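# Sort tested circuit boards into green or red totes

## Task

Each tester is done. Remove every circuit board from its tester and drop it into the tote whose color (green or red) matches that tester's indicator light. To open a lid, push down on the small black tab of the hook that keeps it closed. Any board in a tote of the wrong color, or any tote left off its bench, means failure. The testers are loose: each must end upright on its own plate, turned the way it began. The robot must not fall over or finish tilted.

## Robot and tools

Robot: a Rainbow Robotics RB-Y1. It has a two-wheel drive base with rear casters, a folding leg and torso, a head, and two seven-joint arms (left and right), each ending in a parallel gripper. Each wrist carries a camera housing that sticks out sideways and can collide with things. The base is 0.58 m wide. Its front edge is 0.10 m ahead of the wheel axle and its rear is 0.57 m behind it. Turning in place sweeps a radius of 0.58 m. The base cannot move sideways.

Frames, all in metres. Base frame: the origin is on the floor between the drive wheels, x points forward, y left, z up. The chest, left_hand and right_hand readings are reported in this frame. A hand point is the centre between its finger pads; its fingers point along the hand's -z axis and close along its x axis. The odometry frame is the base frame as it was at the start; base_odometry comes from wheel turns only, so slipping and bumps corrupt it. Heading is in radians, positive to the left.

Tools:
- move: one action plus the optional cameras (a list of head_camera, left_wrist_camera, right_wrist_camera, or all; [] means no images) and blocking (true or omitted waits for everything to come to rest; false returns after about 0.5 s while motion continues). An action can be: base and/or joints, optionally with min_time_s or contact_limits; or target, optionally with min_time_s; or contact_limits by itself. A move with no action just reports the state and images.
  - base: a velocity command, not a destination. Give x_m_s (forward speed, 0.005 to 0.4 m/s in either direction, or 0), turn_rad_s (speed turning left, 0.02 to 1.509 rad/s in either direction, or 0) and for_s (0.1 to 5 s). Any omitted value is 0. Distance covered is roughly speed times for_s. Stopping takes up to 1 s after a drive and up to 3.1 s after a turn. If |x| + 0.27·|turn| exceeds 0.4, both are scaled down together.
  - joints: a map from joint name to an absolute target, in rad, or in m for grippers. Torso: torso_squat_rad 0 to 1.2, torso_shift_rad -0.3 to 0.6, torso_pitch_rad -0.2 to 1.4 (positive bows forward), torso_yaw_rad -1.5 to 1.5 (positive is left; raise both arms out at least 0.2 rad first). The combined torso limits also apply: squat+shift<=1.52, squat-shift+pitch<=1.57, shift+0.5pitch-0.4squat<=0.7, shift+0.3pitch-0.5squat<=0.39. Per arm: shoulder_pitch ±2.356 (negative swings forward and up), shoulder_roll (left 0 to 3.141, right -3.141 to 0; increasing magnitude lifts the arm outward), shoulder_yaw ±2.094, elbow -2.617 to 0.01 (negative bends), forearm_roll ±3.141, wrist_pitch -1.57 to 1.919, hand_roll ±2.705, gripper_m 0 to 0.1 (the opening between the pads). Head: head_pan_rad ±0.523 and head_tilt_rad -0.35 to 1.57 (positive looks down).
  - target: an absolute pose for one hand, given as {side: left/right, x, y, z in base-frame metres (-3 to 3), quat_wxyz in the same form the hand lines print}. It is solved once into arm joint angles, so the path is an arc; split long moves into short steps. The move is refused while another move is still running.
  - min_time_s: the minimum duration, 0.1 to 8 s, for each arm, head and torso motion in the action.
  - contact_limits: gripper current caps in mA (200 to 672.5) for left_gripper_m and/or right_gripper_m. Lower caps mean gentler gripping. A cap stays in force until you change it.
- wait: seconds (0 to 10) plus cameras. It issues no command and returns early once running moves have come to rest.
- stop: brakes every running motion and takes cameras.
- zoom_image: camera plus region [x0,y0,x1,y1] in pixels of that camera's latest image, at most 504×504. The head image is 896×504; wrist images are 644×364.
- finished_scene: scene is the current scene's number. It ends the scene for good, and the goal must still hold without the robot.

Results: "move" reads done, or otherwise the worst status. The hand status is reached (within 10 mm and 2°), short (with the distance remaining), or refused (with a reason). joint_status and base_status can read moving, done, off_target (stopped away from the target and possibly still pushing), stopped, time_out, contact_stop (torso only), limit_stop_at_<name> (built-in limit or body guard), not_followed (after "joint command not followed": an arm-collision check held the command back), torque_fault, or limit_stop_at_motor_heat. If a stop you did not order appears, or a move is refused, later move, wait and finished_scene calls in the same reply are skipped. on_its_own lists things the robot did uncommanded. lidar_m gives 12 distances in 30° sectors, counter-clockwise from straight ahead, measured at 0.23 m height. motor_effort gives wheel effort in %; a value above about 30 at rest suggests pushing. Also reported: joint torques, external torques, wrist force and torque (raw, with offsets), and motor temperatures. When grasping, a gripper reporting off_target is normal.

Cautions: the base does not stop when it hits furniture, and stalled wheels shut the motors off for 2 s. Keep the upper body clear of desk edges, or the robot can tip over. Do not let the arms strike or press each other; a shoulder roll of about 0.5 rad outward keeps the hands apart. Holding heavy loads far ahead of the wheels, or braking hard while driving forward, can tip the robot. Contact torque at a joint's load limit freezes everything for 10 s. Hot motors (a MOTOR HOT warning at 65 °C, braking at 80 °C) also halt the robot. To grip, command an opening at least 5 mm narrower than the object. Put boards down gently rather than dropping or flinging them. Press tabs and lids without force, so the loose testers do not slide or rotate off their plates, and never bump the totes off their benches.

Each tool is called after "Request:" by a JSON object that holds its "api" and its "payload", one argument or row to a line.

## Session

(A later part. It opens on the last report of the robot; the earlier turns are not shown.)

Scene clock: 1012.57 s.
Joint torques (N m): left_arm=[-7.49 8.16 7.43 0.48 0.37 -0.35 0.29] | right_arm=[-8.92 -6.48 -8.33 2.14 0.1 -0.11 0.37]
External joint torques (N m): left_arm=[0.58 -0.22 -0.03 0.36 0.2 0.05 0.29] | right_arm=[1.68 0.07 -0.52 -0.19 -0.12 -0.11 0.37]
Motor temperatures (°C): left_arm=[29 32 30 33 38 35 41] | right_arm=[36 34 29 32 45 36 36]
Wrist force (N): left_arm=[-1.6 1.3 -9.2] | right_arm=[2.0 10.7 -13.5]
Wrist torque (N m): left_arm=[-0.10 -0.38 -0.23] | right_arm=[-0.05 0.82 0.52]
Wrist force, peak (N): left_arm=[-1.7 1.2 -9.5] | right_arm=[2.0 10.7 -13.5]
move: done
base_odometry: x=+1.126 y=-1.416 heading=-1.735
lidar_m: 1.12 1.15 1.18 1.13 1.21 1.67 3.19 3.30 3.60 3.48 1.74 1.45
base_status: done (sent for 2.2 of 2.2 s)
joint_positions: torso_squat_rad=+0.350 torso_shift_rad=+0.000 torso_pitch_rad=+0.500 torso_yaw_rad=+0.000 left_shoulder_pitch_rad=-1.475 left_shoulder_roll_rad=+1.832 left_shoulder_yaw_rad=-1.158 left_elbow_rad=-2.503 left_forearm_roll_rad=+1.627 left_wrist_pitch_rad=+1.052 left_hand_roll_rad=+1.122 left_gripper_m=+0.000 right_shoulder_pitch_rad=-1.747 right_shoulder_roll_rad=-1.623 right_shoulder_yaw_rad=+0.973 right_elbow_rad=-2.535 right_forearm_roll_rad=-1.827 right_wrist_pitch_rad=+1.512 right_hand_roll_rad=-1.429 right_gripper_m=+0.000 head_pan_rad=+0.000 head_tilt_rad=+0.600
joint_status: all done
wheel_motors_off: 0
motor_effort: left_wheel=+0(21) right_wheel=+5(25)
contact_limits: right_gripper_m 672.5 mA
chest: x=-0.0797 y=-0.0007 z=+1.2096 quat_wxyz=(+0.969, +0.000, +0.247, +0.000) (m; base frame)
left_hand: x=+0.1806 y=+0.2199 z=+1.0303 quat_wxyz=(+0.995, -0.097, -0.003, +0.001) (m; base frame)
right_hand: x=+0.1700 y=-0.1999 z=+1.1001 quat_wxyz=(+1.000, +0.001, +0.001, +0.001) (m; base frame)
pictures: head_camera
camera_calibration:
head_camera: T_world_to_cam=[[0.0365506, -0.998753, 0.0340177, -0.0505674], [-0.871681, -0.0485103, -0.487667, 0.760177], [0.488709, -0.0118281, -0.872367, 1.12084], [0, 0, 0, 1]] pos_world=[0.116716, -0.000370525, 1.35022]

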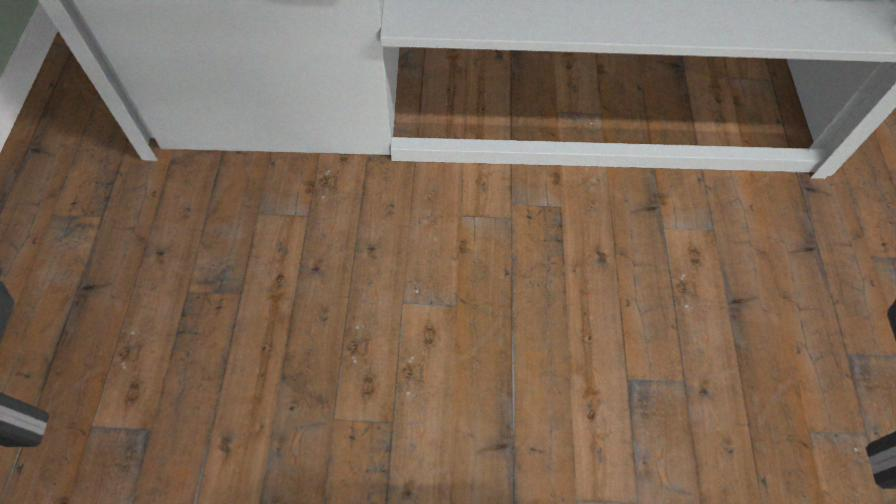

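Request:
{"api": "move", "payload": {
  "base": {"turn_rad_s": 0.9, "for_s": 3.42},
  "joints": {"head_tilt_rad": 0.15},
  "cameras": []
}}

Request:
{"api": "move", "payload": {
  "base": {"x_m_s": 0.4, "for_s": 5},
  "cameras": ["head_camera"]
}}

Scene clock: 1025.83 s.
Joint torques (N m): left_arm=[-7.64 7.94 7.54 0.35 0.39 -0.34 0.22] | right_arm=[-8.95 -6.66 -8.09 2.16 0.17 -0.15 0.19]
External joint torques (N m): left_arm=[0.43 -0.43 0.09 0.24 0.22 0.06 0.22] | right_arm=[1.66 -0.11 -0.29 -0.17 -0.05 -0.15 0.19]
Motor temperatures (°C): left_arm=[29 32 30 33 38 35 41] | right_arm=[36 34 29 32 45 36 36]
Wrist force (N): left_arm=[-1.5 1.0 -9.1] | right_arm=[1.8 10.7 -13.3]
Wrist torque (N m): left_arm=[-0.07 -0.40 -0.21] | right_arm=[-0.04 0.81 0.53]
Wrist force, peak (N): left_arm=[-1.8 1.3 -9.4] | right_arm=[2.1 10.8 -13.4]
move: done
base_odometry: x=+1.126 y=-1.416 heading=+1.354
lidar_m: 3.19 3.24 3.63 3.44 1.74 1.45 1.15 1.17 1.23 1.15 1.19 1.58
base_status: done (sent for 3.43 of 3.43 s)
joint_positions: torso_squat_rad=+0.350 torso_shift_rad=+0.000 torso_pitch_rad=+0.500 torso_yaw_rad=+0.000 left_shoulder_pitch_rad=-1.475 left_shoulder_roll_rad=+1.832 left_shoulder_yaw_rad=-1.158 left_elbow_rad=-2.503 left_forearm_roll_rad=+1.627 left_wrist_pitch_rad=+1.052 left_hand_roll_rad=+1.122 left_gripper_m=+0.000 right_shoulder_pitch_rad=-1.747 right_shoulder_roll_rad=-1.623 right_shoulder_yaw_rad=+0.973 right_elbow_rad=-2.535 right_forearm_roll_rad=-1.827 right_wrist_pitch_rad=+1.512 right_hand_roll_rad=-1.429 right_gripper_m=+0.000 head_pan_rad=+0.000 head_tilt_rad=+0.150
joint_status: all done
wheel_motors_off: 0
motor_effort: left_wheel=+3(24) right_wheel=+2(25)
contact_limits: right_gripper_m 672.5 mA
chest: x=-0.0797 y=-0.0007 z=+1.2096 quat_wxyz=(+0.969, +0.000, +0.247, +0.000) (m; base frame)
left_hand: x=+0.1806 y=+0.2199 z=+1.0303 quat_wxyz=(+0.995, -0.098, -0.003, +0.001) (m; base frame)
right_hand: x=+0.1700 y=-0.1999 z=+1.1001 quat_wxyz=(+1.000, +0.001, +0.001, +0.001) (m; base frame)
pictures: none
No camera images: "cameras" was empty.

Scene clock: 1032.20 s.
Joint torques (N m): left_arm=[-7.52 7.99 7.58 0.31 0.37 -0.37 0.21] | right_arm=[-8.92 -6.35 -8.17 2.24 0.11 -0.2 0.26]
External joint torques (N m): left_arm=[0.56 -0.38 0.12 0.2 0.2 0.03 0.21] | right_arm=[1.68 0.2 -0.36 -0.08 -0.1 -0.2 0.26]
Motor temperatures (°C): left_arm=[29 32 30 33 38 35 41] | right_arm=[36 34 29 32 45 36 36]
Wrist force (N): left_arm=[-1.7 1.0 -9.1] | right_arm=[1.9 10.6 -13.1]
Wrist torque (N m): left_arm=[-0.06 -0.40 -0.21] | right_arm=[-0.04 0.83 0.53]
Wrist force, peak (N): left_arm=[-1.9 1.2 -9.6] | right_arm=[2.5 10.6 -13.3]
move: done
base_odometry: x=+1.555 y=+0.538 heading=+1.355
lidar_m: 1.84 1.25 1.53 3.54 3.63 3.29 3.11 1.63 1.16 1.08 1.09 1.34
base_status: done (sent for 5 of 5 s)
joint_positions: torso_squat_rad=+0.350 torso_shift_rad=+0.000 torso_pitch_rad=+0.500 torso_yaw_rad=+0.000 left_shoulder_pitch_rad=-1.475 left_shoulder_roll_rad=+1.832 left_shoulder_yaw_rad=-1.158 left_elbow_rad=-2.503 left_forearm_roll_rad=+1.627 left_wrist_pitch_rad=+1.052 left_hand_roll_rad=+1.122 left_gripper_m=+0.000 right_shoulder_pitch_rad=-1.747 right_shoulder_roll_rad=-1.623 right_shoulder_yaw_rad=+0.973 right_elbow_rad=-2.535 right_forearm_roll_rad=-1.827 right_wrist_pitch_rad=+1.512 right_hand_roll_rad=-1.429 right_gripper_m=+0.000 head_pan_rad=+0.000 head_tilt_rad=+0.150
joint_status: not commanded
wheel_motors_off: 0
motor_effort: left_wheel=+0(28) right_wheel=-1(30)
contact_limits: right_gripper_m 672.5 mA
chest: x=-0.0797 y=-0.0007 z=+1.2096 quat_wxyz=(+0.969, +0.000, +0.247, +0.000) (m; base frame)
left_hand: x=+0.1806 y=+0.2199 z=+1.0303 quat_wxyz=(+0.995, -0.098, -0.003, +0.001) (m; base frame)
right_hand: x=+0.1701 y=-0.1999 z=+1.1001 quat_wxyz=(+1.000, +0.001, +0.001, +0.001) (m; base frame)
pictures: head_camera
camera_calibration:
head_camera: T_world_to_cam=[[0.0177208, -0.99876, 0.0465174, -0.0670696], [-0.572917, -0.0482725, -0.81819, 1.20396], [0.819422, -0.0121516, -0.573063, 0.697615], [0, 0, 0, 1]] pos_world=[0.119317, -0.000391189, 1.38797]

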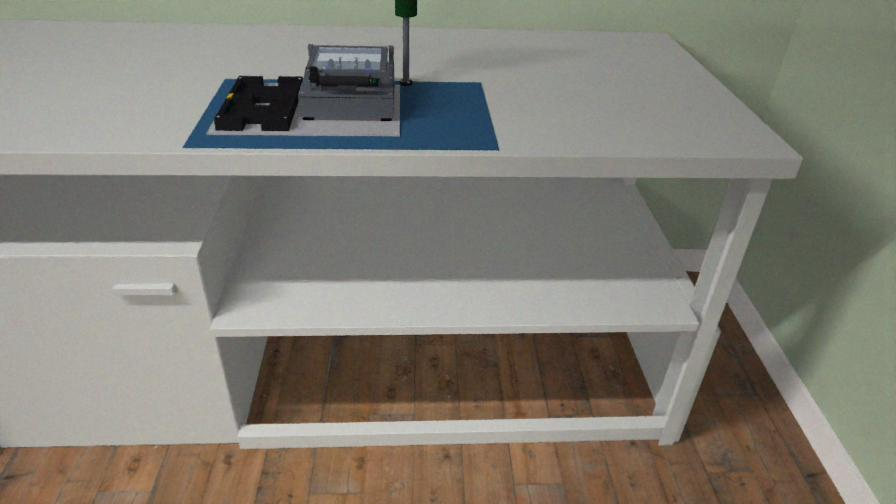

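Request:
{"api": "move", "payload": {
  "base": {"turn_rad_s": 0.25, "for_s": 1.0},
  "cameras": []
}}

Request:
{"api": "move", "payload": {
  "base": {"x_m_s": 0.3, "for_s": 2.88},
  "joints": {"head_tilt_rad": 0.5},
  "cameras": []
}}

Request:
{"api": "move", "payload": {
  "base": {"turn_rad_s": -0.25, "for_s": 0.79},
  "cameras": ["head_camera"]
}}

Scene clock: 1049.93 s.
Joint torques (N m): left_arm=[-7.69 7.76 7.59 0.29 0.36 -0.41 0.28] | right_arm=[-8.92 -6.51 -8.39 2.19 0.07 -0.18 0.28]
External joint torques (N m): left_arm=[0.39 -0.61 0.14 0.18 0.19 -0.02 0.29] | right_arm=[1.69 0.04 -0.58 -0.14 -0.14 -0.18 0.28]
Motor temperatures (°C): left_arm=[29 32 30 33 38 35 41] | right_arm=[35 34 29 32 45 36 36]
Wrist force (N): left_arm=[-1.6 1.0 -9.3] | right_arm=[1.7 10.5 -13.4]
Wrist torque (N m): left_arm=[-0.06 -0.39 -0.22] | right_arm=[0.00 0.80 0.51]
Wrist force, peak (N): left_arm=[-1.8 1.1 -9.4] | right_arm=[2.0 10.8 -13.3]
move: done
base_odometry: x=+1.555 y=+0.538 heading=+1.604
lidar_m: 1.26 1.31 2.85 3.55 3.97 3.28 2.42 1.31 1.10 1.09 1.18 1.33
base_status: done (sent for 1 of 1 s)
joint_positions: torso_squat_rad=+0.350 torso_shift_rad=+0.000 torso_pitch_rad=+0.500 torso_yaw_rad=+0.000 left_shoulder_pitch_rad=-1.475 left_shoulder_roll_rad=+1.832 left_shoulder_yaw_rad=-1.158 left_elbow_rad=-2.503 left_forearm_roll_rad=+1.627 left_wrist_pitch_rad=+1.052 left_hand_roll_rad=+1.122 left_gripper_m=+0.000 right_shoulder_pitch_rad=-1.747 right_shoulder_roll_rad=-1.623 right_shoulder_yaw_rad=+0.973 right_elbow_rad=-2.535 right_forearm_roll_rad=-1.827 right_wrist_pitch_rad=+1.512 right_hand_roll_rad=-1.429 right_gripper_m=+0.000 head_pan_rad=+0.000 head_tilt_rad=+0.150
joint_status: not commanded
wheel_motors_off: 0
motor_effort: left_wheel=+0(26) right_wheel=+0(24)
contact_limits: right_gripper_m 672.5 mA
chest: x=-0.0797 y=-0.0007 z=+1.2096 quat_wxyz=(+0.969, +0.000, +0.247, +0.000) (m; base frame)
left_hand: x=+0.1806 y=+0.2199 z=+1.0303 quat_wxyz=(+0.995, -0.098, -0.003, +0.001) (m; base frame)
right_hand: x=+0.1701 y=-0.1999 z=+1.1001 quat_wxyz=(+1.000, +0.001, +0.001, +0.001) (m; base frame)
pictures: none
No camera images: "cameras" was empty.

Scene clock: 1053.90 s.
Joint torques (N m): left_arm=[-7.58 7.97 7.38 0.37 0.33 -0.31 0.22] | right_arm=[-8.84 -6.65 -8.24 2.3 0.02 -0.18 0.24]
External joint torques (N m): left_arm=[0.5 -0.4 -0.08 0.26 0.16 0.09 0.22] | right_arm=[1.76 -0.09 -0.43 -0.02 -0.2 -0.18 0.24]
Motor temperatures (°C): left_arm=[29 32 30 33 38 35 41] | right_arm=[35 34 29 32 45 36 36]
Wrist force (N): left_arm=[-1.5 0.8 -9.1] | right_arm=[2.0 10.7 -13.1]
Wrist torque (N m): left_arm=[-0.05 -0.38 -0.22] | right_arm=[-0.03 0.84 0.53]
Wrist force, peak (N): left_arm=[-1.9 1.2 -9.4] | right_arm=[2.0 10.6 -13.6]
move: done
base_odometry: x=+1.525 y=+1.398 heading=+1.604
lidar_m: 0.64 0.43 0.59 3.37 3.77 4.05 2.84 1.51 1.27 0.91 0.90 0.99
base_status: done (sent for 2.87 of 2.87 s)
joint_positions: torso_squat_rad=+0.350 torso_shift_rad=+0.000 torso_pitch_rad=+0.500 torso_yaw_rad=+0.000 left_shoulder_pitch_rad=-1.475 left_shoulder_roll_rad=+1.832 left_shoulder_yaw_rad=-1.158 left_elbow_rad=-2.503 left_forearm_roll_rad=+1.627 left_wrist_pitch_rad=+1.052 left_hand_roll_rad=+1.122 left_gripper_m=+0.000 right_shoulder_pitch_rad=-1.747 right_shoulder_roll_rad=-1.623 right_shoulder_yaw_rad=+0.973 right_elbow_rad=-2.535 right_forearm_roll_rad=-1.827 right_wrist_pitch_rad=+1.512 right_hand_roll_rad=-1.429 right_gripper_m=+0.000 head_pan_rad=+0.000 head_tilt_rad=+0.500
joint_status: all done
wheel_motors_off: 0
motor_effort: left_wheel=-3(27) right_wheel=-2(29)
contact_limits: right_gripper_m 672.5 mA
chest: x=-0.0797 y=-0.0007 z=+1.2096 quat_wxyz=(+0.969, +0.000, +0.247, +0.000) (m; base frame)
left_hand: x=+0.1806 y=+0.2199 z=+1.0302 quat_wxyz=(+0.995, -0.098, -0.003, +0.001) (m; base frame)
right_hand: x=+0.1701 y=-0.1999 z=+1.1000 quat_wxyz=(+1.000, +0.001, +0.001, +0.001) (m; base frame)
pictures: none
No camera images: "cameras" was empty.

Scene clock: 1055.50 s.
Joint torques (N m): left_arm=[-7.52 8.07 7.52 0.33 0.34 -0.42 0.24] | right_arm=[-8.89 -6.57 -8.3 2.3 0.1 -0.23 0.22]
External joint torques (N m): left_arm=[0.56 -0.3 0.07 0.22 0.16 -0.02 0.24] | right_arm=[1.71 -0.02 -0.49 -0.02 -0.12 -0.23 0.22]
Motor temperatures (°C): left_arm=[29 32 30 33 38 35 41] | right_arm=[35 34 29 32 45 36 36]
Wrist force (N): left_arm=[-1.9 1.1 -9.1] | right_arm=[1.9 10.5 -13.1]
Wrist torque (N m): left_arm=[-0.08 -0.43 -0.22] | right_arm=[-0.02 0.82 0.51]
Wrist force, peak (N): left_arm=[-1.8 1.3 -9.3] | right_arm=[1.8 10.8 -13.4]
move: done
base_odometry: x=+1.525 y=+1.398 heading=+1.405
lidar_m: 0.98 0.43 0.47 2.43 3.51 4.16 3.96 1.79 1.31 1.26 0.88 1.04
base_status: done (sent for 0.8 of 0.8 s)
joint_positions: torso_squat_rad=+0.350 torso_shift_rad=+0.000 torso_pitch_rad=+0.500 torso_yaw_rad=+0.000 left_shoulder_pitch_rad=-1.475 left_shoulder_roll_rad=+1.832 left_shoulder_yaw_rad=-1.158 left_elbow_rad=-2.503 left_forearm_roll_rad=+1.627 left_wrist_pitch_rad=+1.052 left_hand_roll_rad=+1.122 left_gripper_m=+0.000 right_shoulder_pitch_rad=-1.747 right_shoulder_roll_rad=-1.623 right_shoulder_yaw_rad=+0.973 right_elbow_rad=-2.535 right_forearm_roll_rad=-1.827 right_wrist_pitch_rad=+1.512 right_hand_roll_rad=-1.429 right_gripper_m=+0.000 head_pan_rad=+0.000 head_tilt_rad=+0.500
joint_status: not commanded
wheel_motors_off: 0
motor_effort: left_wheel=+0(21) right_wheel=-2(23)
contact_limits: right_gripper_m 672.5 mA
chest: x=-0.0797 y=-0.0007 z=+1.2096 quat_wxyz=(+0.969, +0.000, +0.247, +0.000) (m; base frame)
left_hand: x=+0.1806 y=+0.2199 z=+1.0302 quat_wxyz=(+0.995, -0.098, -0.003, +0.001) (m; base frame)
right_hand: x=+0.1701 y=-0.1999 z=+1.1000 quat_wxyz=(+1.000, +0.001, +0.001, +0.001) (m; base frame)
pictures: head_camera
camera_calibration:
head_camera: T_world_to_cam=[[0.0329045, -0.998754, 0.0375165, -0.0552346], [-0.818708, -0.0484651, -0.572161, 0.874489], [0.573267, -0.0118883, -0.819283, 1.04481], [0, 0, 0, 1]] pos_world=[0.118813, -0.000362566, 1.35842]

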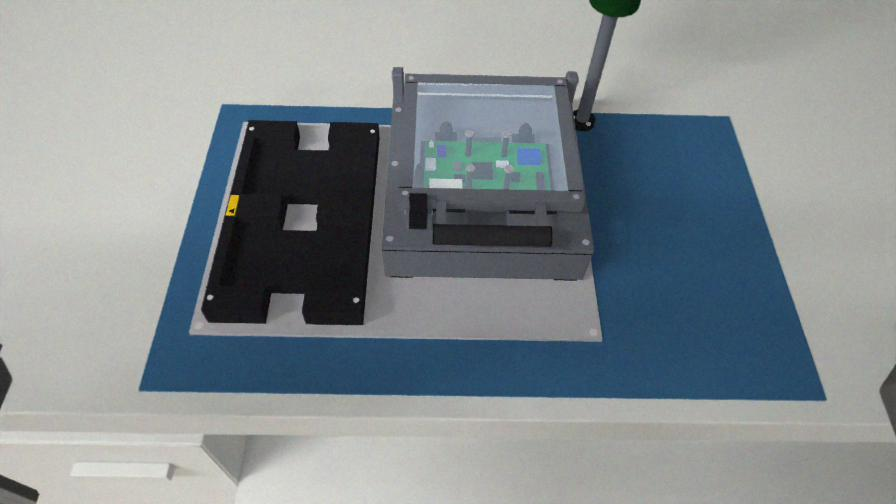

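Request:
{"api": "move", "payload": {
  "base": {"turn_rad_s": 0.05, "for_s": 0.7},
  "cameras": []
}}

Request:
{"api": "move", "payload": {
  "base": {"x_m_s": 0.15, "for_s": 0.98},
  "joints": {"head_tilt_rad": 0.6},
  "cameras": ["head_camera"]
}}

Scene clock: 1071.07 s.
Joint torques (N m): left_arm=[-7.38 7.92 7.37 0.38 0.39 -0.39 0.17] | right_arm=[-8.91 -6.71 -8.32 2.13 0.02 -0.26 0.25]
External joint torques (N m): left_arm=[0.69 -0.45 -0.09 0.27 0.22 0.01 0.18] | right_arm=[1.7 -0.16 -0.51 -0.19 -0.19 -0.26 0.25]
Motor temperatures (°C): left_arm=[29 32 30 33 38 35 41] | right_arm=[35 34 29 32 45 36 36]
Wrist force (N): left_arm=[-1.4 1.2 -9.1] | right_arm=[2.2 10.6 -13.2]
Wrist torque (N m): left_arm=[-0.09 -0.38 -0.22] | right_arm=[-0.04 0.87 0.53]
Wrist force, peak (N): left_arm=[-1.8 1.2 -9.4] | right_arm=[2.3 11.1 -13.2]
move: done
base_odometry: x=+1.525 y=+1.398 heading=+1.440
lidar_m: 0.99 0.42 0.48 2.43 3.54 4.15 3.96 1.73 1.30 1.26 0.88 1.02
base_status: done (sent for 0.7 of 0.7 s)
joint_positions: torso_squat_rad=+0.350 torso_shift_rad=+0.000 torso_pitch_rad=+0.500 torso_yaw_rad=+0.000 left_shoulder_pitch_rad=-1.475 left_shoulder_roll_rad=+1.832 left_shoulder_yaw_rad=-1.158 left_elbow_rad=-2.503 left_forearm_roll_rad=+1.627 left_wrist_pitch_rad=+1.052 left_hand_roll_rad=+1.122 left_gripper_m=+0.000 right_shoulder_pitch_rad=-1.747 right_shoulder_roll_rad=-1.623 right_shoulder_yaw_rad=+0.973 right_elbow_rad=-2.535 right_forearm_roll_rad=-1.827 right_wrist_pitch_rad=+1.512 right_hand_roll_rad=-1.429 right_gripper_m=+0.000 head_pan_rad=+0.000 head_tilt_rad=+0.500
joint_status: not commanded
wheel_motors_off: 0
motor_effort: left_wheel=-1(15) right_wheel=-1(11)
contact_limits: right_gripper_m 672.5 mA
chest: x=-0.0797 y=-0.0007 z=+1.2096 quat_wxyz=(+0.969, +0.000, +0.247, +0.000) (m; base frame)
left_hand: x=+0.1806 y=+0.2199 z=+1.0302 quat_wxyz=(+0.995, -0.098, -0.003, +0.001) (m; base frame)
right_hand: x=+0.1701 y=-0.1999 z=+1.1000 quat_wxyz=(+1.000, +0.001, +0.001, +0.001) (m; base frame)
pictures: none
No camera images: "cameras" was empty.

Scene clock: 1072.97 s.
Joint torques (N m): left_arm=[-7.62 7.93 7.71 0.33 0.37 -0.41 0.25] | right_arm=[-9.07 -6.39 -8.36 2.26 0.08 -0.21 0.22]
External joint torques (N m): left_arm=[0.46 -0.44 0.26 0.22 0.2 -0.01 0.25] | right_arm=[1.54 0.16 -0.56 -0.06 -0.13 -0.21 0.22]
Motor temperatures (°C): left_arm=[29 32 30 33 38 35 41] | right_arm=[35 34 29 32 45 36 36]
Wrist force (N): left_arm=[-1.6 1.4 -9.1] | right_arm=[2.0 10.8 -12.9]
Wrist torque (N m): left_arm=[-0.10 -0.39 -0.21] | right_arm=[-0.05 0.83 0.52]
Wrist force, peak (N): left_arm=[-1.6 1.2 -9.5] | right_arm=[1.7 11.1 -13.2]
move: done
base_odometry: x=+1.544 y=+1.541 heading=+1.439
lidar_m: 0.84 0.36 0.32 0.81 3.53 4.30 4.11 1.73 1.30 0.86 0.86 0.88
base_status: done (sent for 0.97 of 0.97 s)
joint_positions: torso_squat_rad=+0.350 torso_shift_rad=+0.000 torso_pitch_rad=+0.500 torso_yaw_rad=+0.000 left_shoulder_pitch_rad=-1.475 left_shoulder_roll_rad=+1.832 left_shoulder_yaw_rad=-1.158 left_elbow_rad=-2.503 left_forearm_roll_rad=+1.627 left_wrist_pitch_rad=+1.052 left_hand_roll_rad=+1.122 left_gripper_m=+0.000 right_shoulder_pitch_rad=-1.747 right_shoulder_roll_rad=-1.623 right_shoulder_yaw_rad=+0.973 right_elbow_rad=-2.535 right_forearm_roll_rad=-1.827 right_wrist_pitch_rad=+1.512 right_hand_roll_rad=-1.429 right_gripper_m=+0.000 head_pan_rad=+0.000 head_tilt_rad=+0.600
joint_status: all done
wheel_motors_off: 0
motor_effort: left_wheel=-7(22) right_wheel=+4(31)
contact_limits: right_gripper_m 672.5 mA
chest: x=-0.0797 y=-0.0007 z=+1.2096 quat_wxyz=(+0.969, +0.000, +0.247, +0.000) (m; base frame)
left_hand: x=+0.1806 y=+0.2199 z=+1.0303 quat_wxyz=(+0.995, -0.098, -0.003, +0.001) (m; base frame)
right_hand: x=+0.1701 y=-0.1999 z=+1.1001 quat_wxyz=(+1.000, +0.001, +0.001, +0.001) (m; base frame)
pictures: head_camera
camera_calibration:
head_camera: T_world_to_cam=[[0.0365712, -0.998751, 0.034033, -0.050573], [-0.87171, -0.048535, -0.487612, 0.760126], [0.488655, -0.0118344, -0.872397, 1.12085], [0, 0, 0, 1]] pos_world=[0.116748, -0.000352547, 1.3502]

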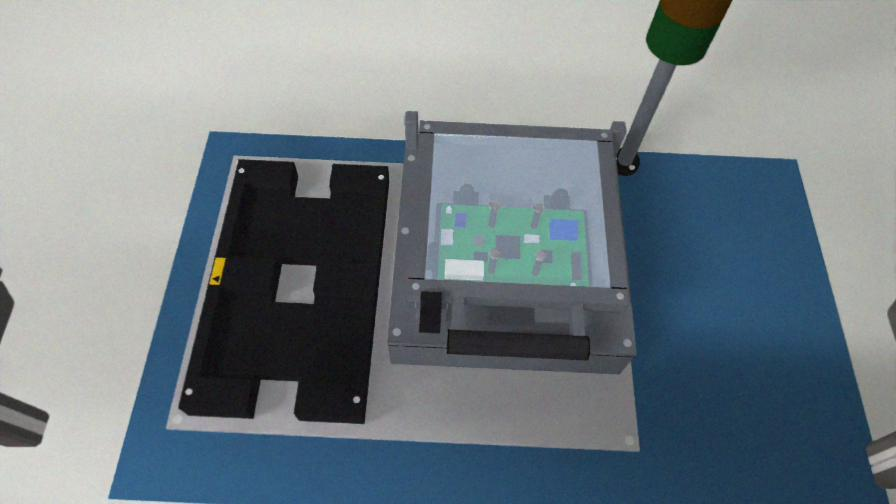

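Request:
{"api": "move", "payload": {
  "target": {"side":"left","x":0.268,"y":0.012,"z":1.02,"quat_wxyz":[0.995,-0.1,0,0]},
  "min_time_s": 1.5,
  "cameras": ["head_camera","left_wrist_camera"]
}}

Scene clock: 1086.33 s.
Joint torques (N m): left_arm=[-17 4.73 9.43 -0.19 0.36 -0.21 0.11] | right_arm=[-8.96 -6.48 -8.1 2.17 0.01 -0.2 0.21]
External joint torques (N m): left_arm=[0.85 -0.82 -0.97 0.86 0.28 0.22 0.12] | right_arm=[1.64 0.07 -0.29 -0.15 -0.2 -0.2 0.21]
Motor temperatures (°C): left_arm=[29 32 30 33 38 35 41] | right_arm=[35 34 29 32 45 36 36]
Wrist force (N): left_arm=[-1.6 1.3 -9.3] | right_arm=[2.0 10.6 -13.4]
Wrist torque (N m): left_arm=[-0.09 -0.42 -0.24] | right_arm=[-0.03 0.83 0.53]
Wrist force, peak (N): left_arm=[-1.9 1.5 -9.8] | right_arm=[2.1 10.7 -13.4]
move: done
base_odometry: x=+1.544 y=+1.541 heading=+1.439
lidar_m: 0.84 0.36 0.32 0.81 3.54 4.30 4.11 1.74 1.31 0.86 0.85 0.88
base_status: not commanded
joint_positions: torso_squat_rad=+0.350 torso_shift_rad=+0.000 torso_pitch_rad=+0.500 torso_yaw_rad=+0.000 left_shoulder_pitch_rad=-1.765 left_shoulder_roll_rad=+0.900 left_shoulder_yaw_rad=-1.176 left_elbow_rad=-1.952 left_forearm_roll_rad=+1.468 left_wrist_pitch_rad=+1.372 left_hand_roll_rad=+1.500 left_gripper_m=+0.000 right_shoulder_pitch_rad=-1.747 right_shoulder_roll_rad=-1.623 right_shoulder_yaw_rad=+0.973 right_elbow_rad=-2.535 right_forearm_roll_rad=-1.827 right_wrist_pitch_rad=+1.512 right_hand_roll_rad=-1.429 right_gripper_m=+0.000 head_pan_rad=+0.000 head_tilt_rad=+0.600
joint_status: all done
wheel_motors_off: 0
motor_effort: left_wheel=-7(8) right_wheel=+7(8)
contact_limits: right_gripper_m 672.5 mA
chest: x=-0.0797 y=-0.0007 z=+1.2096 quat_wxyz=(+0.969, +0.000, +0.247, +0.000) (m; base frame)
left_hand: x=+0.2677 y=+0.0121 z=+1.0203 quat_wxyz=(+0.995, -0.101, -0.001, +0.000) (m; base frame)
left_hand_status: reached (checked arc, planned for 1.5 s): 0 mm and 0.1 deg off.
right_hand: x=+0.1700 y=-0.1999 z=+1.1001 quat_wxyz=(+1.000, +0.001, +0.001, +0.001) (m; base frame)
pictures: head_camera, left_wrist_camera
camera_calibration:
head_camera: T_world_to_cam=[[0.0365616, -0.998752, 0.0340302, -0.0505729], [-0.871705, -0.0485254, -0.487622, 0.76013], [0.488665, -0.011836, -0.872391, 1.12085], [0, 0, 0, 1]] pos_world=[0.116737, -0.000357736, 1.3502]
left_wrist_camera: T_world_to_cam=[[0.999819, 0.0131359, -0.0137577, -0.255136], [0.0189331, -0.756955, 0.653193, -0.62805], [-0.00183373, -0.653335, -0.757066, 0.849834], [0, 0, 0, 1]] pos_world=[0.268539, 0.0831727, 1.05011]

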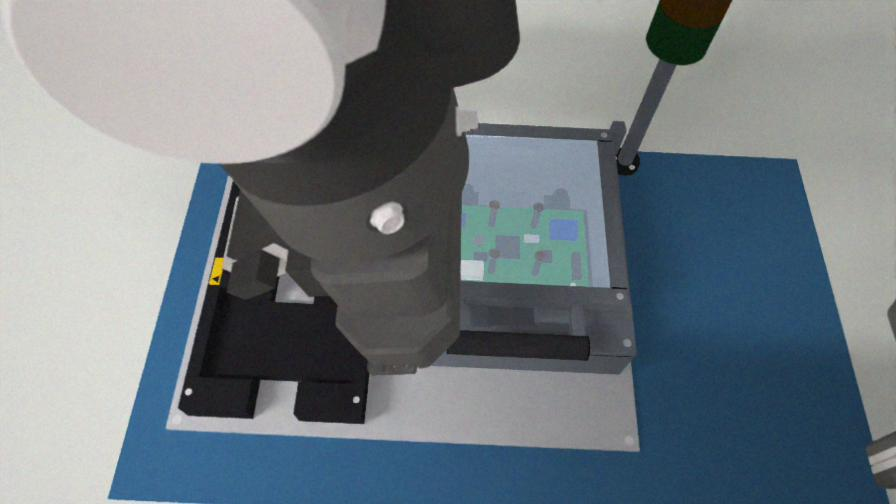

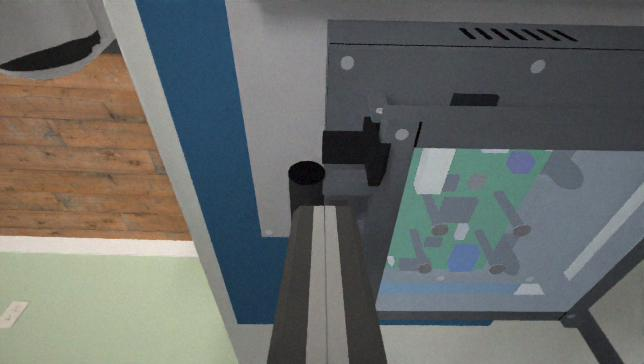

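Request:
{"api": "move", "payload": {
  "target": {"side":"left","x":0.274,"y":0.027,"z":0.985,"quat_wxyz":[0.995,-0.1,0,0]},
  "min_time_s": 1,
  "cameras": ["left_wrist_camera"]
}}

Request:
{"api": "move", "payload": {
  "target": {"side":"left","x":0.274,"y":0.027,"z":0.972,"quat_wxyz":[0.995,-0.1,0,0]},
  "min_time_s": 0.8,
  "cameras": ["left_wrist_camera"]
}}

Scene clock: 1098.50 s.
Joint torques (N m): left_arm=[-16.07 6.77 9.05 -0.48 0.12 -0.71 -0.24] | right_arm=[-9.05 -6.68 -8.15 2.13 0.09 -0.12 0.2]
External joint torques (N m): left_arm=[1.67 1.04 -1.26 1.18 0.02 -0.28 -0.24] | right_arm=[1.56 -0.12 -0.34 -0.19 -0.13 -0.12 0.2]
Motor temperatures (°C): left_arm=[29 32 30 33 38 34 41] | right_arm=[35 34 29 32 45 36 36]
Wrist force (N): left_arm=[-1.4 1.3 -9.3] | right_arm=[2.0 10.8 -13.1]
Wrist torque (N m): left_arm=[-0.09 -0.40 -0.25] | right_arm=[-0.06 0.84 0.53]
Wrist force, peak (N): left_arm=[-1.8 1.6 -9.4] | right_arm=[1.9 10.7 -13.3]
move: done
base_odometry: x=+1.544 y=+1.541 heading=+1.439
lidar_m: 0.84 0.37 0.32 0.82 3.54 4.30 4.11 1.73 1.30 0.87 0.85 0.87
base_status: not commanded
joint_positions: torso_squat_rad=+0.350 torso_shift_rad=+0.000 torso_pitch_rad=+0.500 torso_yaw_rad=+0.000 left_shoulder_pitch_rad=-1.690 left_shoulder_roll_rad=+0.918 left_shoulder_yaw_rad=-1.217 left_elbow_rad=-1.930 left_forearm_roll_rad=+1.404 left_wrist_pitch_rad=+1.309 left_hand_roll_rad=+1.443 left_gripper_m=+0.000 right_shoulder_pitch_rad=-1.747 right_shoulder_roll_rad=-1.623 right_shoulder_yaw_rad=+0.973 right_elbow_rad=-2.535 right_forearm_roll_rad=-1.827 right_wrist_pitch_rad=+1.512 right_hand_roll_rad=-1.429 right_gripper_m=+0.000 head_pan_rad=+0.000 head_tilt_rad=+0.600
joint_status: all done
wheel_motors_off: 0
motor_effort: left_wheel=-7(8) right_wheel=+6(8)
contact_limits: right_gripper_m 672.5 mA
chest: x=-0.0797 y=-0.0007 z=+1.2096 quat_wxyz=(+0.969, +0.000, +0.247, +0.000) (m; base frame)
left_hand: x=+0.2739 y=+0.0268 z=+0.9852 quat_wxyz=(+0.995, -0.100, +0.000, +0.000) (m; base frame)
left_hand_status: reached (checked arc, planned for 1.0 s): 0 mm and 0.0 deg off.
right_hand: x=+0.1700 y=-0.1999 z=+1.1001 quat_wxyz=(+1.000, +0.001, +0.001, +0.001) (m; base frame)
pictures: left_wrist_camera
camera_calibration:
left_wrist_camera: T_world_to_cam=[[0.999814, 0.0122475, -0.0148652, -0.260901], [0.0189813, -0.757507, 0.652551, -0.593523], [-0.00326839, -0.652712, -0.757599, 0.83383], [0, 0, 0, 1]] pos_world=[0.274844, 0.0978489, 1.01513]

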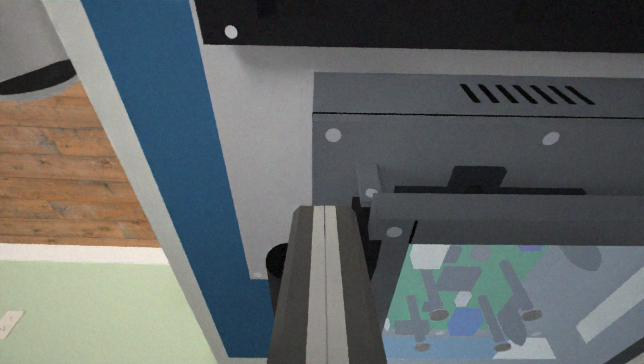

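Scene clock: 1099.63 s.
Joint torques (N m): left_arm=[-6.87 0.48 0.46 4.17 -2.43 -2.42 -0.11] | right_arm=[-9.31 -6.57 -8.11 2.2 0 -0.19 0.15]
External joint torques (N m): left_arm=[10.85 -5.23 -9.81 6.01 -2.53 -1.98 -0.11] | right_arm=[1.3 -0.03 -0.3 -0.14 -0.22 -0.19 0.15]
Motor temperatures (°C): left_arm=[29 32 30 33 38 34 41] | right_arm=[35 34 29 32 45 36 36]
Wrist force (N): left_arm=[-16.9 8.2 40.1] | right_arm=[1.9 10.4 -13.0]
Wrist torque (N m): left_arm=[-0.17 -0.50 -0.35] | right_arm=[-0.01 0.83 0.51]
Wrist force, peak (N): left_arm=[-17.9 8.6 41.9] | right_arm=[2.1 10.9 -13.2]
move: done
base_odometry: x=+1.544 y=+1.541 heading=+1.439
lidar_m: 0.84 0.36 0.32 0.81 3.54 4.30 4.11 1.73 1.30 0.87 0.85 0.87
base_status: not commanded
joint_positions: torso_squat_rad=+0.350 torso_shift_rad=-0.001 torso_pitch_rad=+0.498 torso_yaw_rad=+0.000 left_shoulder_pitch_rad=-1.671 left_shoulder_roll_rad=+0.910 left_shoulder_yaw_rad=-1.232 left_elbow_rad=-1.919 left_forearm_roll_rad=+1.378 left_wrist_pitch_rad=+1.289 left_hand_roll_rad=+1.438 left_gripper_m=+0.000 right_shoulder_pitch_rad=-1.747 right_shoulder_roll_rad=-1.623 right_shoulder_yaw_rad=+0.973 right_elbow_rad=-2.535 right_forearm_roll_rad=-1.827 right_wrist_pitch_rad=+1.512 right_hand_roll_rad=-1.429 right_gripper_m=+0.000 head_pan_rad=+0.000 head_tilt_rad=+0.600
joint_status: all done
wheel_motors_off: 0
motor_effort: left_wheel=-6(8) right_wheel=+7(8)
contact_limits: right_gripper_m 672.5 mA
chest: x=-0.0805 y=-0.0006 z=+1.2098 quat_wxyz=(+0.969, +0.000, +0.247, +0.000) (m; base frame)
left_hand: x=+0.2739 y=+0.0270 z=+0.9748 quat_wxyz=(+0.995, -0.101, -0.002, -0.001) (m; base frame)
left_hand_status: reached (checked arc, planned for 0.8 s): 3 mm and 0.3 deg off.
right_hand: x=+0.1694 y=-0.1997 z=+1.1007 quat_wxyz=(+1.000, +0.001, +0.000, +0.001) (m; base frame)
pictures: left_wrist_camera
camera_calibration:
left_wrist_camera: T_world_to_cam=[[0.999871, 0.0119276, -0.0107521, -0.265028], [0.0160549, -0.756566, 0.65372, -0.586919], [-0.000337304, -0.653808, -0.75666, 0.824377], [0, 0, 0, 1]] pos_world=[0.274695, 0.0981032, 1.0046]

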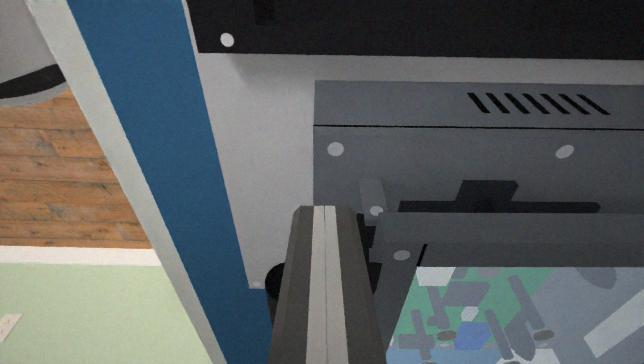

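Request:
{"api": "move", "payload": {
  "target": {"side":"left","x":0.266,"y":0.027,"z":0.986,"quat_wxyz":[0.995,-0.1,0,0]},
  "min_time_s": 0.6,
  "cameras": []
}}

Request:
{"api": "move", "payload": {
  "target": {"side":"left","x":0.266,"y":0.027,"z":0.970,"quat_wxyz":[0.995,-0.1,0,0]},
  "min_time_s": 0.9,
  "cameras": ["left_wrist_camera"]
}}

Scene clock: 1111.73 s.
Joint torques (N m): left_arm=[-17.24 6.72 11.17 -1.94 0.46 -0.07 0.37] | right_arm=[-9.28 -6.41 -7.9 2.15 0.05 -0.11 0.16]
External joint torques (N m): left_arm=[0.25 1.06 0.94 -0.24 0.36 0.36 0.38] | right_arm=[1.32 0.14 -0.09 -0.18 -0.17 -0.11 0.16]
Motor temperatures (°C): left_arm=[29 32 30 33 38 35 41] | right_arm=[35 34 29 32 45 36 36]
Wrist force (N): left_arm=[-1.6 1.2 -9.2] | right_arm=[2.2 10.6 -13.1]
Wrist torque (N m): left_arm=[-0.08 -0.42 -0.26] | right_arm=[-0.01 0.86 0.52]
Wrist force, peak (N): left_arm=[-17.3 8.5 40.6] | right_arm=[2.1 10.9 -13.2]
move: done
base_odometry: x=+1.544 y=+1.541 heading=+1.439
lidar_m: 0.84 0.36 0.32 0.80 3.53 4.30 4.11 1.73 1.30 0.87 0.85 0.87
base_status: not commanded
joint_positions: torso_squat_rad=+0.350 torso_shift_rad=+0.000 torso_pitch_rad=+0.500 torso_yaw_rad=+0.000 left_shoulder_pitch_rad=-1.686 left_shoulder_roll_rad=+0.922 left_shoulder_yaw_rad=-1.221 left_elbow_rad=-1.959 left_forearm_roll_rad=+1.396 left_wrist_pitch_rad=+1.310 left_hand_roll_rad=+1.468 left_gripper_m=+0.000 right_shoulder_pitch_rad=-1.747 right_shoulder_roll_rad=-1.623 right_shoulder_yaw_rad=+0.973 right_elbow_rad=-2.535 right_forearm_roll_rad=-1.827 right_wrist_pitch_rad=+1.512 right_hand_roll_rad=-1.429 right_gripper_m=+0.000 head_pan_rad=+0.000 head_tilt_rad=+0.600
joint_status: all done
wheel_motors_off: 0
motor_effort: left_wheel=-5(8) right_wheel=+7(8)
contact_limits: right_gripper_m 672.5 mA
chest: x=-0.0798 y=-0.0007 z=+1.2096 quat_wxyz=(+0.969, +0.000, +0.247, +0.000) (m; base frame)
left_hand: x=+0.2666 y=+0.0268 z=+0.9846 quat_wxyz=(+0.995, -0.100, +0.001, +0.000) (m; base frame)
left_hand_status: reached (checked arc, planned for 0.6 s): 2 mm and 0.1 deg off.
right_hand: x=+0.1700 y=-0.1999 z=+1.1002 quat_wxyz=(+1.000, +0.001, +0.001, +0.001) (m; base frame)
pictures: none
No camera images: "cameras" was empty.

Scene clock: 1112.97 s.
Joint torques (N m): left_arm=[-11.59 1.83 5.14 1.57 -1.13 -1.64 -0.24] | right_arm=[-8.98 -6.46 -8.15 2.27 0.05 -0.22 0.26]
External joint torques (N m): left_arm=[5.83 -3.78 -5.04 3.52 -1.22 -1.21 -0.24] | right_arm=[1.63 0.09 -0.35 -0.07 -0.17 -0.22 0.26]
Motor temperatures (°C): left_arm=[29 32 30 33 38 35 41] | right_arm=[35 34 29 32 45 36 36]
Wrist force (N): left_arm=[-9.5 5.5 17.9] | right_arm=[2.0 10.5 -13.3]
Wrist torque (N m): left_arm=[-0.15 -0.41 -0.28] | right_arm=[-0.03 0.84 0.53]
Wrist force, peak (N): left_arm=[-10.8 7.0 20.8] | right_arm=[2.0 10.7 -13.4]
move: done
base_odometry: x=+1.544 y=+1.541 heading=+1.439
lidar_m: 0.84 0.37 0.32 0.80 3.54 4.30 4.11 1.73 1.30 0.86 0.85 0.87
base_status: not commanded
joint_positions: torso_squat_rad=+0.350 torso_shift_rad=+0.000 torso_pitch_rad=+0.499 torso_yaw_rad=+0.000 left_shoulder_pitch_rad=-1.663 left_shoulder_roll_rad=+0.913 left_shoulder_yaw_rad=-1.240 left_elbow_rad=-1.951 left_forearm_roll_rad=+1.362 left_wrist_pitch_rad=+1.286 left_hand_roll_rad=+1.466 left_gripper_m=+0.000 right_shoulder_pitch_rad=-1.747 right_shoulder_roll_rad=-1.623 right_shoulder_yaw_rad=+0.973 right_elbow_rad=-2.535 right_forearm_roll_rad=-1.827 right_wrist_pitch_rad=+1.512 right_hand_roll_rad=-1.429 right_gripper_m=+0.000 head_pan_rad=+0.000 head_tilt_rad=+0.600
joint_status: all done
wheel_motors_off: 0
motor_effort: left_wheel=-7(7) right_wheel=+7(8)
contact_limits: right_gripper_m 672.5 mA
chest: x=-0.0801 y=-0.0006 z=+1.2097 quat_wxyz=(+0.969, +0.000, +0.247, +0.000) (m; base frame)
left_hand: x=+0.2658 y=+0.0272 z=+0.9716 quat_wxyz=(+0.995, -0.100, -0.001, +0.000) (m; base frame)
left_hand_status: reached (checked arc, planned for 0.9 s): 2 mm and 0.1 deg off.
right_hand: x=+0.1698 y=-0.1998 z=+1.1003 quat_wxyz=(+1.000, +0.001, +0.000, +0.001) (m; base frame)
pictures: left_wrist_camera
camera_calibration:
left_wrist_camera: T_world_to_cam=[[0.999838, 0.0118969, -0.0135235, -0.254236], [0.0178407, -0.757338, 0.652779, -0.584108], [-0.00247579, -0.652914, -0.757428, 0.823346], [0, 0, 0, 1]] pos_world=[0.266654, 0.0982316, 1.00148]

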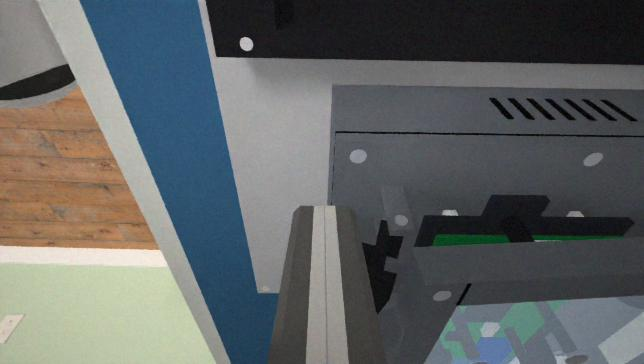

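Request:
{"api": "move", "payload": {
  "target": {"side":"left","x":0.235,"y":0.05,"z":1.0,"quat_wxyz":[0.995,-0.1,0,0]},
  "min_time_s": 0.6,
  "cameras": []
}}

Request:
{"api": "move", "payload": {
  "target": {"side":"left","x":0.18,"y":0.22,"z":1.03,"quat_wxyz":[0.995,-0.1,0,0]},
  "min_time_s": 0.8,
  "cameras": ["head_camera"]
}}

Request:
{"api": "move", "payload": {
  "target": {"side":"right","x":0.165,"y":-0.205,"z":1.08,"quat_wxyz":[0.814,0.171,-0.47,0.296]},
  "min_time_s": 1.2,
  "cameras": []
}}

Request:
{"api": "move", "payload": {
  "target": {"side":"right","x":0.185,"y":-0.165,"z":1.0,"quat_wxyz":[0.814,0.171,-0.47,0.296]},
  "min_time_s": 0.8,
  "cameras": []
}}

Request:
{"api": "move", "payload": {
  "target": {"side":"right","x":0.203,"y":-0.105,"z":0.962,"quat_wxyz":[0.814,0.171,-0.47,0.296]},
  "min_time_s": 0.8,
  "cameras": ["head_camera","right_wrist_camera"]
}}

Scene clock: 1122.13 s.
Joint torques (N m): left_arm=[-15.27 6.43 10.42 -1.4 0.23 -0.21 0.21] | right_arm=[-9.07 -6.67 -8.28 2.36 0.05 -0.04 0.21]
External joint torques (N m): left_arm=[0.59 0.72 0.72 0.09 0.16 0.22 0.22] | right_arm=[1.53 -0.11 -0.47 0.03 -0.17 -0.04 0.21]
Motor temperatures (°C): left_arm=[29 31 30 33 38 35 41] | right_arm=[35 34 29 32 45 36 36]
Wrist force (N): left_arm=[-1.4 1.4 -9.1] | right_arm=[2.0 10.6 -12.9]
Wrist torque (N m): left_arm=[-0.12 -0.36 -0.22] | right_arm=[-0.03 0.84 0.52]
Wrist force, peak (N): left_arm=[-9.4 5.3 18.0] | right_arm=[2.0 10.8 -13.7]
move: done
base_odometry: x=+1.544 y=+1.541 heading=+1.439
lidar_m: 0.84 0.37 0.32 0.80 3.53 4.30 4.11 1.73 1.31 0.85 0.85 0.88
base_status: not commanded
joint_positions: torso_squat_rad=+0.350 torso_shift_rad=+0.000 torso_pitch_rad=+0.500 torso_yaw_rad=+0.000 left_shoulder_pitch_rad=-1.673 left_shoulder_roll_rad=+1.034 left_shoulder_yaw_rad=-1.204 left_elbow_rad=-2.150 left_forearm_roll_rad=+1.403 left_wrist_pitch_rad=+1.318 left_hand_roll_rad=+1.554 left_gripper_m=+0.000 right_shoulder_pitch_rad=-1.747 right_shoulder_roll_rad=-1.623 right_shoulder_yaw_rad=+0.973 right_elbow_rad=-2.535 right_forearm_roll_rad=-1.827 right_wrist_pitch_rad=+1.512 right_hand_roll_rad=-1.429 right_gripper_m=+0.000 head_pan_rad=+0.000 head_tilt_rad=+0.600
joint_status: all done
wheel_motors_off: 0
motor_effort: left_wheel=-7(7) right_wheel=+6(9)
contact_limits: right_gripper_m 672.5 mA
chest: x=-0.0798 y=-0.0007 z=+1.2096 quat_wxyz=(+0.969, +0.000, +0.247, +0.000) (m; base frame)
left_hand: x=+0.2352 y=+0.0498 z=+0.9995 quat_wxyz=(+0.995, -0.100, +0.000, +0.000) (m; base frame)
left_hand_status: reached (checked arc, planned for 0.6 s): 1 mm and 0.1 deg off.
right_hand: x=+0.1700 y=-0.1999 z=+1.1001 quat_wxyz=(+1.000, +0.001, +0.001, +0.001) (m; base frame)
pictures: none
No camera images: "cameras" was empty.

Scene clock: 1123.63 s.
Joint torques (N m): left_arm=[-7.02 8.39 8.5 0.2 0.3 -0.53 0.29] | right_arm=[-8.99 -6.56 -8.13 2.23 0.08 -0.09 0.2]
External joint torques (N m): left_arm=[1.05 -0.08 1.03 0.1 0.12 -0.13 0.29] | right_arm=[1.62 -0.01 -0.32 -0.09 -0.14 -0.09 0.2]
Motor temperatures (°C): left_arm=[29 32 30 33 38 35 41] | right_arm=[35 34 29 32 45 36 36]
Wrist force (N): left_arm=[-1.4 1.2 -9.4] | right_arm=[2.2 10.6 -13.1]
Wrist torque (N m): left_arm=[-0.09 -0.39 -0.21] | right_arm=[-0.03 0.86 0.52]
Wrist force, peak (N): left_arm=[-1.8 0.8 -9.6] | right_arm=[1.8 10.9 -13.4]
move: done
base_odometry: x=+1.544 y=+1.541 heading=+1.439
lidar_m: 0.83 0.36 0.32 0.80 3.54 4.30 4.12 1.73 1.30 0.86 0.85 0.86
base_status: not commanded
joint_positions: torso_squat_rad=+0.350 torso_shift_rad=+0.000 torso_pitch_rad=+0.500 torso_yaw_rad=+0.000 left_shoulder_pitch_rad=-1.465 left_shoulder_roll_rad=+1.834 left_shoulder_yaw_rad=-1.150 left_elbow_rad=-2.500 left_forearm_roll_rad=+1.634 left_wrist_pitch_rad=+1.048 left_hand_roll_rad=+1.111 left_gripper_m=+0.000 right_shoulder_pitch_rad=-1.747 right_shoulder_roll_rad=-1.623 right_shoulder_yaw_rad=+0.973 right_elbow_rad=-2.535 right_forearm_roll_rad=-1.827 right_wrist_pitch_rad=+1.512 right_hand_roll_rad=-1.429 right_gripper_m=+0.000 head_pan_rad=+0.000 head_tilt_rad=+0.600
joint_status: all done
wheel_motors_off: 0
motor_effort: left_wheel=-6(8) right_wheel=+7(9)
contact_limits: right_gripper_m 672.5 mA
chest: x=-0.0797 y=-0.0007 z=+1.2096 quat_wxyz=(+0.969, +0.000, +0.247, +0.000) (m; base frame)
left_hand: x=+0.1801 y=+0.2200 z=+1.0300 quat_wxyz=(+0.995, -0.100, +0.000, +0.000) (m; base frame)
left_hand_status: reached (checked arc, planned for 1.1 s): 0 mm and 0.1 deg off.
right_hand: x=+0.1700 y=-0.1999 z=+1.1001 quat_wxyz=(+1.000, +0.001, +0.001, +0.001) (m; base frame)
pictures: head_camera
camera_calibration:
head_camera: T_world_to_cam=[[0.0365968, -0.998749, 0.0340643, -0.0505809], [-0.871681, -0.0485734, -0.48766, 0.760173], [0.488705, -0.0118464, -0.872369, 1.12084], [0, 0, 0, 1]] pos_world=[0.116719, -0.000315556, 1.35022]

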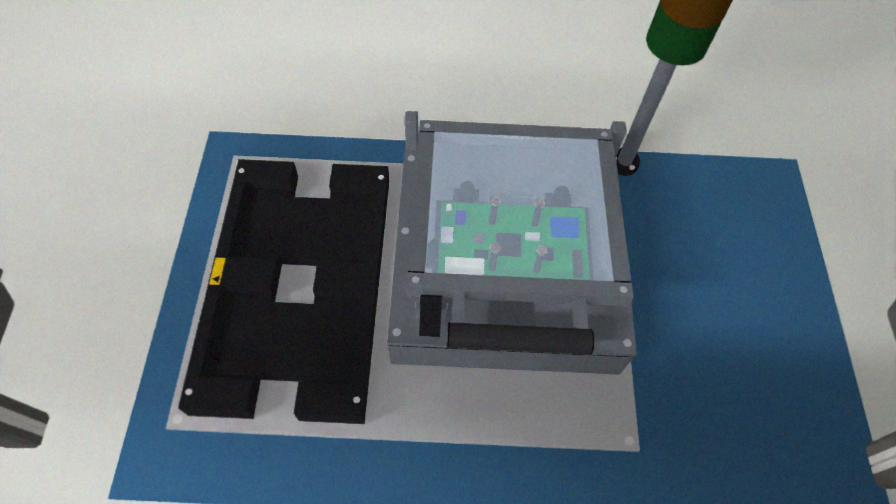

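Scene clock: 1126.53 s.
Joint torques (N m): left_arm=[-6.71 8.18 8.28 0.1 0.24 -0.49 0.3] | right_arm=[-1.13 -3.71 -5.33 -2.66 -0.35 1.13 -0.3]
External joint torques (N m): left_arm=[1.36 -0.29 0.81 0 0.06 -0.09 0.3] | right_arm=[-1.18 0.48 0.44 -0.08 0.03 0.26 -0.35]
Motor temperatures (°C): left_arm=[29 32 30 33 38 35 41] | right_arm=[35 34 29 32 45 36 36]
Wrist force (N): left_arm=[-1.6 1.1 -9.3] | right_arm=[-3.2 9.6 -10.0]
Wrist torque (N m): left_arm=[-0.08 -0.40 -0.21] | right_arm=[0.00 0.52 0.45]
Wrist force, peak (N): left_arm=[-1.7 1.3 -9.6] | right_arm=[2.2 10.7 -13.1]
move: short
base_odometry: x=+1.544 y=+1.541 heading=+1.439
lidar_m: 0.84 0.36 0.32 0.80 3.53 4.30 4.10 1.74 1.30 0.86 0.85 0.88
base_status: not commanded
joint_positions: torso_squat_rad=+0.350 torso_shift_rad=+0.000 torso_pitch_rad=+0.500 torso_yaw_rad=+0.000 left_shoulder_pitch_rad=-1.465 left_shoulder_roll_rad=+1.834 left_shoulder_yaw_rad=-1.150 left_elbow_rad=-2.500 left_forearm_roll_rad=+1.634 left_wrist_pitch_rad=+1.048 left_hand_roll_rad=+1.111 left_gripper_m=+0.000 right_shoulder_pitch_rad=-1.777 right_shoulder_roll_rad=-2.394 right_shoulder_yaw_rad=+2.094 right_elbow_rad=-2.617 right_forearm_roll_rad=-3.141 right_wrist_pitch_rad=+0.272 right_hand_roll_rad=+1.961 right_gripper_m=+0.000 head_pan_rad=+0.000 head_tilt_rad=+0.600
joint_status: all done
wheel_motors_off: 0
motor_effort: left_wheel=-7(9) right_wheel=+7(9)
contact_limits: right_gripper_m 672.5 mA
chest: x=-0.0797 y=-0.0007 z=+1.2096 quat_wxyz=(+0.969, +0.000, +0.247, +0.000) (m; base frame)
left_hand: x=+0.1801 y=+0.2200 z=+1.0300 quat_wxyz=(+0.995, -0.100, -0.001, +0.000) (m; base frame)
right_hand: x=+0.1654 y=-0.2056 z=+1.0800 quat_wxyz=(+0.797, +0.270, -0.402, +0.361) (m; base frame)
right_hand_status: short (checked arc, as near as the solve gets, planned for 2.6 s): 1 mm and 15.8 deg off. The place is met; only the turn is off.
pictures: none
No camera images: "cameras" was empty.

Scene clock: 1127.90 s.
Joint torques (N m): left_arm=[-6.92 8.05 8.24 0.23 0.27 -0.47 0.27] | right_arm=[-4.62 -9.68 -3.62 -5.54 0.61 -0.56 0.33]
External joint torques (N m): left_arm=[1.15 -0.42 0.77 0.13 0.09 -0.07 0.27] | right_arm=[0.71 0.1 0.01 0.77 -0.65 0.3 0.28]
Motor temperatures (°C): left_arm=[29 32 30 33 38 35 41] | right_arm=[35 34 29 32 45 36 36]
Wrist force (N): left_arm=[-1.8 1.2 -9.2] | right_arm=[-3.5 10.7 -9.7]
Wrist torque (N m): left_arm=[-0.07 -0.42 -0.23] | right_arm=[-0.10 0.53 0.47]
Wrist force, peak (N): left_arm=[-1.6 1.1 -9.4] | right_arm=[-3.6 11.2 -10.8]
move: done
base_odometry: x=+1.544 y=+1.541 heading=+1.439
lidar_m: 0.84 0.36 0.32 0.81 3.54 4.31 4.11 1.73 1.31 0.86 0.85 0.88
base_status: not commanded
joint_positions: torso_squat_rad=+0.350 torso_shift_rad=+0.000 torso_pitch_rad=+0.500 torso_yaw_rad=+0.000 left_shoulder_pitch_rad=-1.465 left_shoulder_roll_rad=+1.834 left_shoulder_yaw_rad=-1.150 left_elbow_rad=-2.500 left_forearm_roll_rad=+1.634 left_wrist_pitch_rad=+1.048 left_hand_roll_rad=+1.111 left_gripper_m=+0.000 right_shoulder_pitch_rad=-1.330 right_shoulder_roll_rad=-1.701 right_shoulder_yaw_rad=+2.093 right_elbow_rad=-2.617 right_forearm_roll_rad=-2.029 right_wrist_pitch_rad=-0.865 right_hand_roll_rad=+1.107 right_gripper_m=+0.000 head_pan_rad=+0.000 head_tilt_rad=+0.600
joint_status: all done
wheel_motors_off: 0
motor_effort: left_wheel=-6(9) right_wheel=+7(9)
contact_limits: right_gripper_m 672.5 mA
chest: x=-0.0797 y=-0.0007 z=+1.2096 quat_wxyz=(+0.969, +0.000, +0.247, +0.000) (m; base frame)
left_hand: x=+0.1802 y=+0.2200 z=+1.0300 quat_wxyz=(+0.995, -0.100, +0.000, +0.000) (m; base frame)
right_hand: x=+0.1853 y=-0.1652 z=+0.9996 quat_wxyz=(+0.809, +0.178, -0.475, +0.297) (m; base frame)
right_hand_status: reached (checked arc, as near as the solve gets, planned for 1.1 s): 1 mm and 1.2 deg off.
pictures: none
No camera images: "cameras" was empty.

Scene clock: 1129.03 s.
Joint torques (N m): left_arm=[-7.13 8 8.26 0.13 0.25 -0.46 0.23] | right_arm=[-9.05 -7.56 -5.39 -5.47 1.34 -0.61 0.11]
External joint torques (N m): left_arm=[0.94 -0.47 0.8 0.03 0.07 -0.06 0.24] | right_arm=[-0.37 0.76 -0.85 1.41 -0.14 -0.05 0.07]
Motor temperatures (°C): left_arm=[29 32 30 33 38 35 41] | right_arm=[35 34 29 32 45 36 36]
Wrist force (N): left_arm=[-1.8 1.1 -9.2] | right_arm=[-3.6 10.2 -9.9]
Wrist torque (N m): left_arm=[-0.07 -0.43 -0.22] | right_arm=[-0.03 0.50 0.48]
Wrist force, peak (N): left_arm=[-1.7 1.2 -9.4] | right_arm=[-4.0 11.3 -10.0]
move: done
base_odometry: x=+1.544 y=+1.541 heading=+1.439
lidar_m: 0.84 0.37 0.32 0.81 3.53 4.30 4.11 1.74 1.30 0.85 0.85 0.87
base_status: not commanded
joint_positions: torso_squat_rad=+0.350 torso_shift_rad=+0.000 torso_pitch_rad=+0.500 torso_yaw_rad=+0.000 left_shoulder_pitch_rad=-1.465 left_shoulder_roll_rad=+1.834 left_shoulder_yaw_rad=-1.150 left_elbow_rad=-2.500 left_forearm_roll_rad=+1.634 left_wrist_pitch_rad=+1.048 left_hand_roll_rad=+1.111 left_gripper_m=+0.000 right_shoulder_pitch_rad=-1.343 right_shoulder_roll_rad=-1.322 right_shoulder_yaw_rad=+2.008 right_elbow_rad=-2.521 right_forearm_roll_rad=-2.326 right_wrist_pitch_rad=-1.086 right_hand_roll_rad=+1.287 right_gripper_m=+0.000 head_pan_rad=+0.000 head_tilt_rad=+0.600
joint_status: all done
wheel_motors_off: 0
motor_effort: left_wheel=-7(9) right_wheel=+7(9)
contact_limits: right_gripper_m 672.5 mA
chest: x=-0.0797 y=-0.0007 z=+1.2096 quat_wxyz=(+0.969, +0.000, +0.247, +0.000) (m; base frame)
left_hand: x=+0.1802 y=+0.2200 z=+1.0300 quat_wxyz=(+0.995, -0.100, +0.000, +0.000) (m; base frame)
right_hand: x=+0.2028 y=-0.1051 z=+0.9620 quat_wxyz=(+0.814, +0.171, -0.470, +0.296) (m; base frame)
right_hand_status: reached (checked arc, planned for 0.8 s): 0 mm and 0.1 deg off.
pictures: head_camera, right_wrist_camera
camera_calibration:
head_camera: T_world_to_cam=[[0.0365821, -0.998751, 0.0340432, -0.050575], [-0.871716, -0.0485493, -0.487601, 0.760119], [0.488645, -0.0118385, -0.872402, 1.12086], [0, 0, 0, 1]] pos_world=[0.116756, -0.000339307, 1.3502]
right_wrist_camera: T_world_to_cam=[[-0.385071, -0.296001, -0.87413, 0.890304], [-0.866414, 0.44219, 0.231936, 0.0322907], [0.317878, 0.846671, -0.426735, 0.506747], [0, 0, 0, 1]] pos_world=[0.209724, -0.179795, 0.986998]

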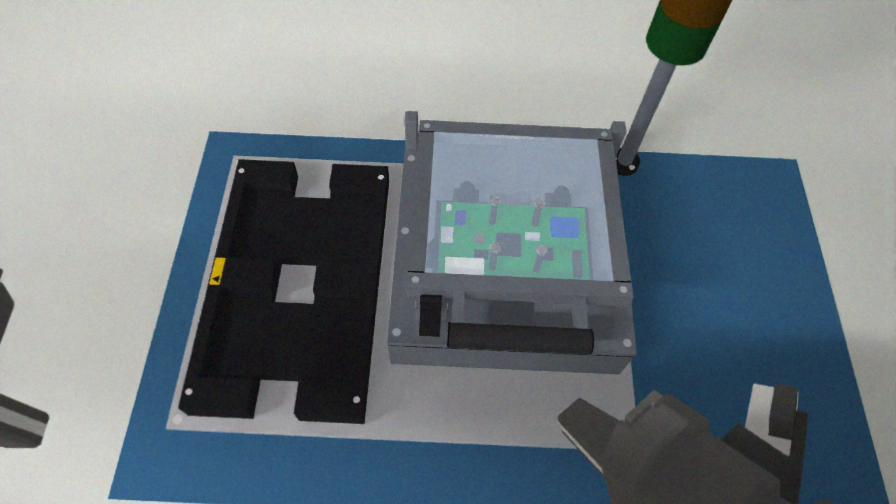

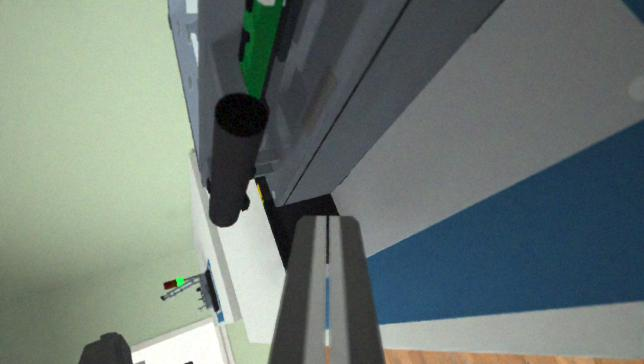

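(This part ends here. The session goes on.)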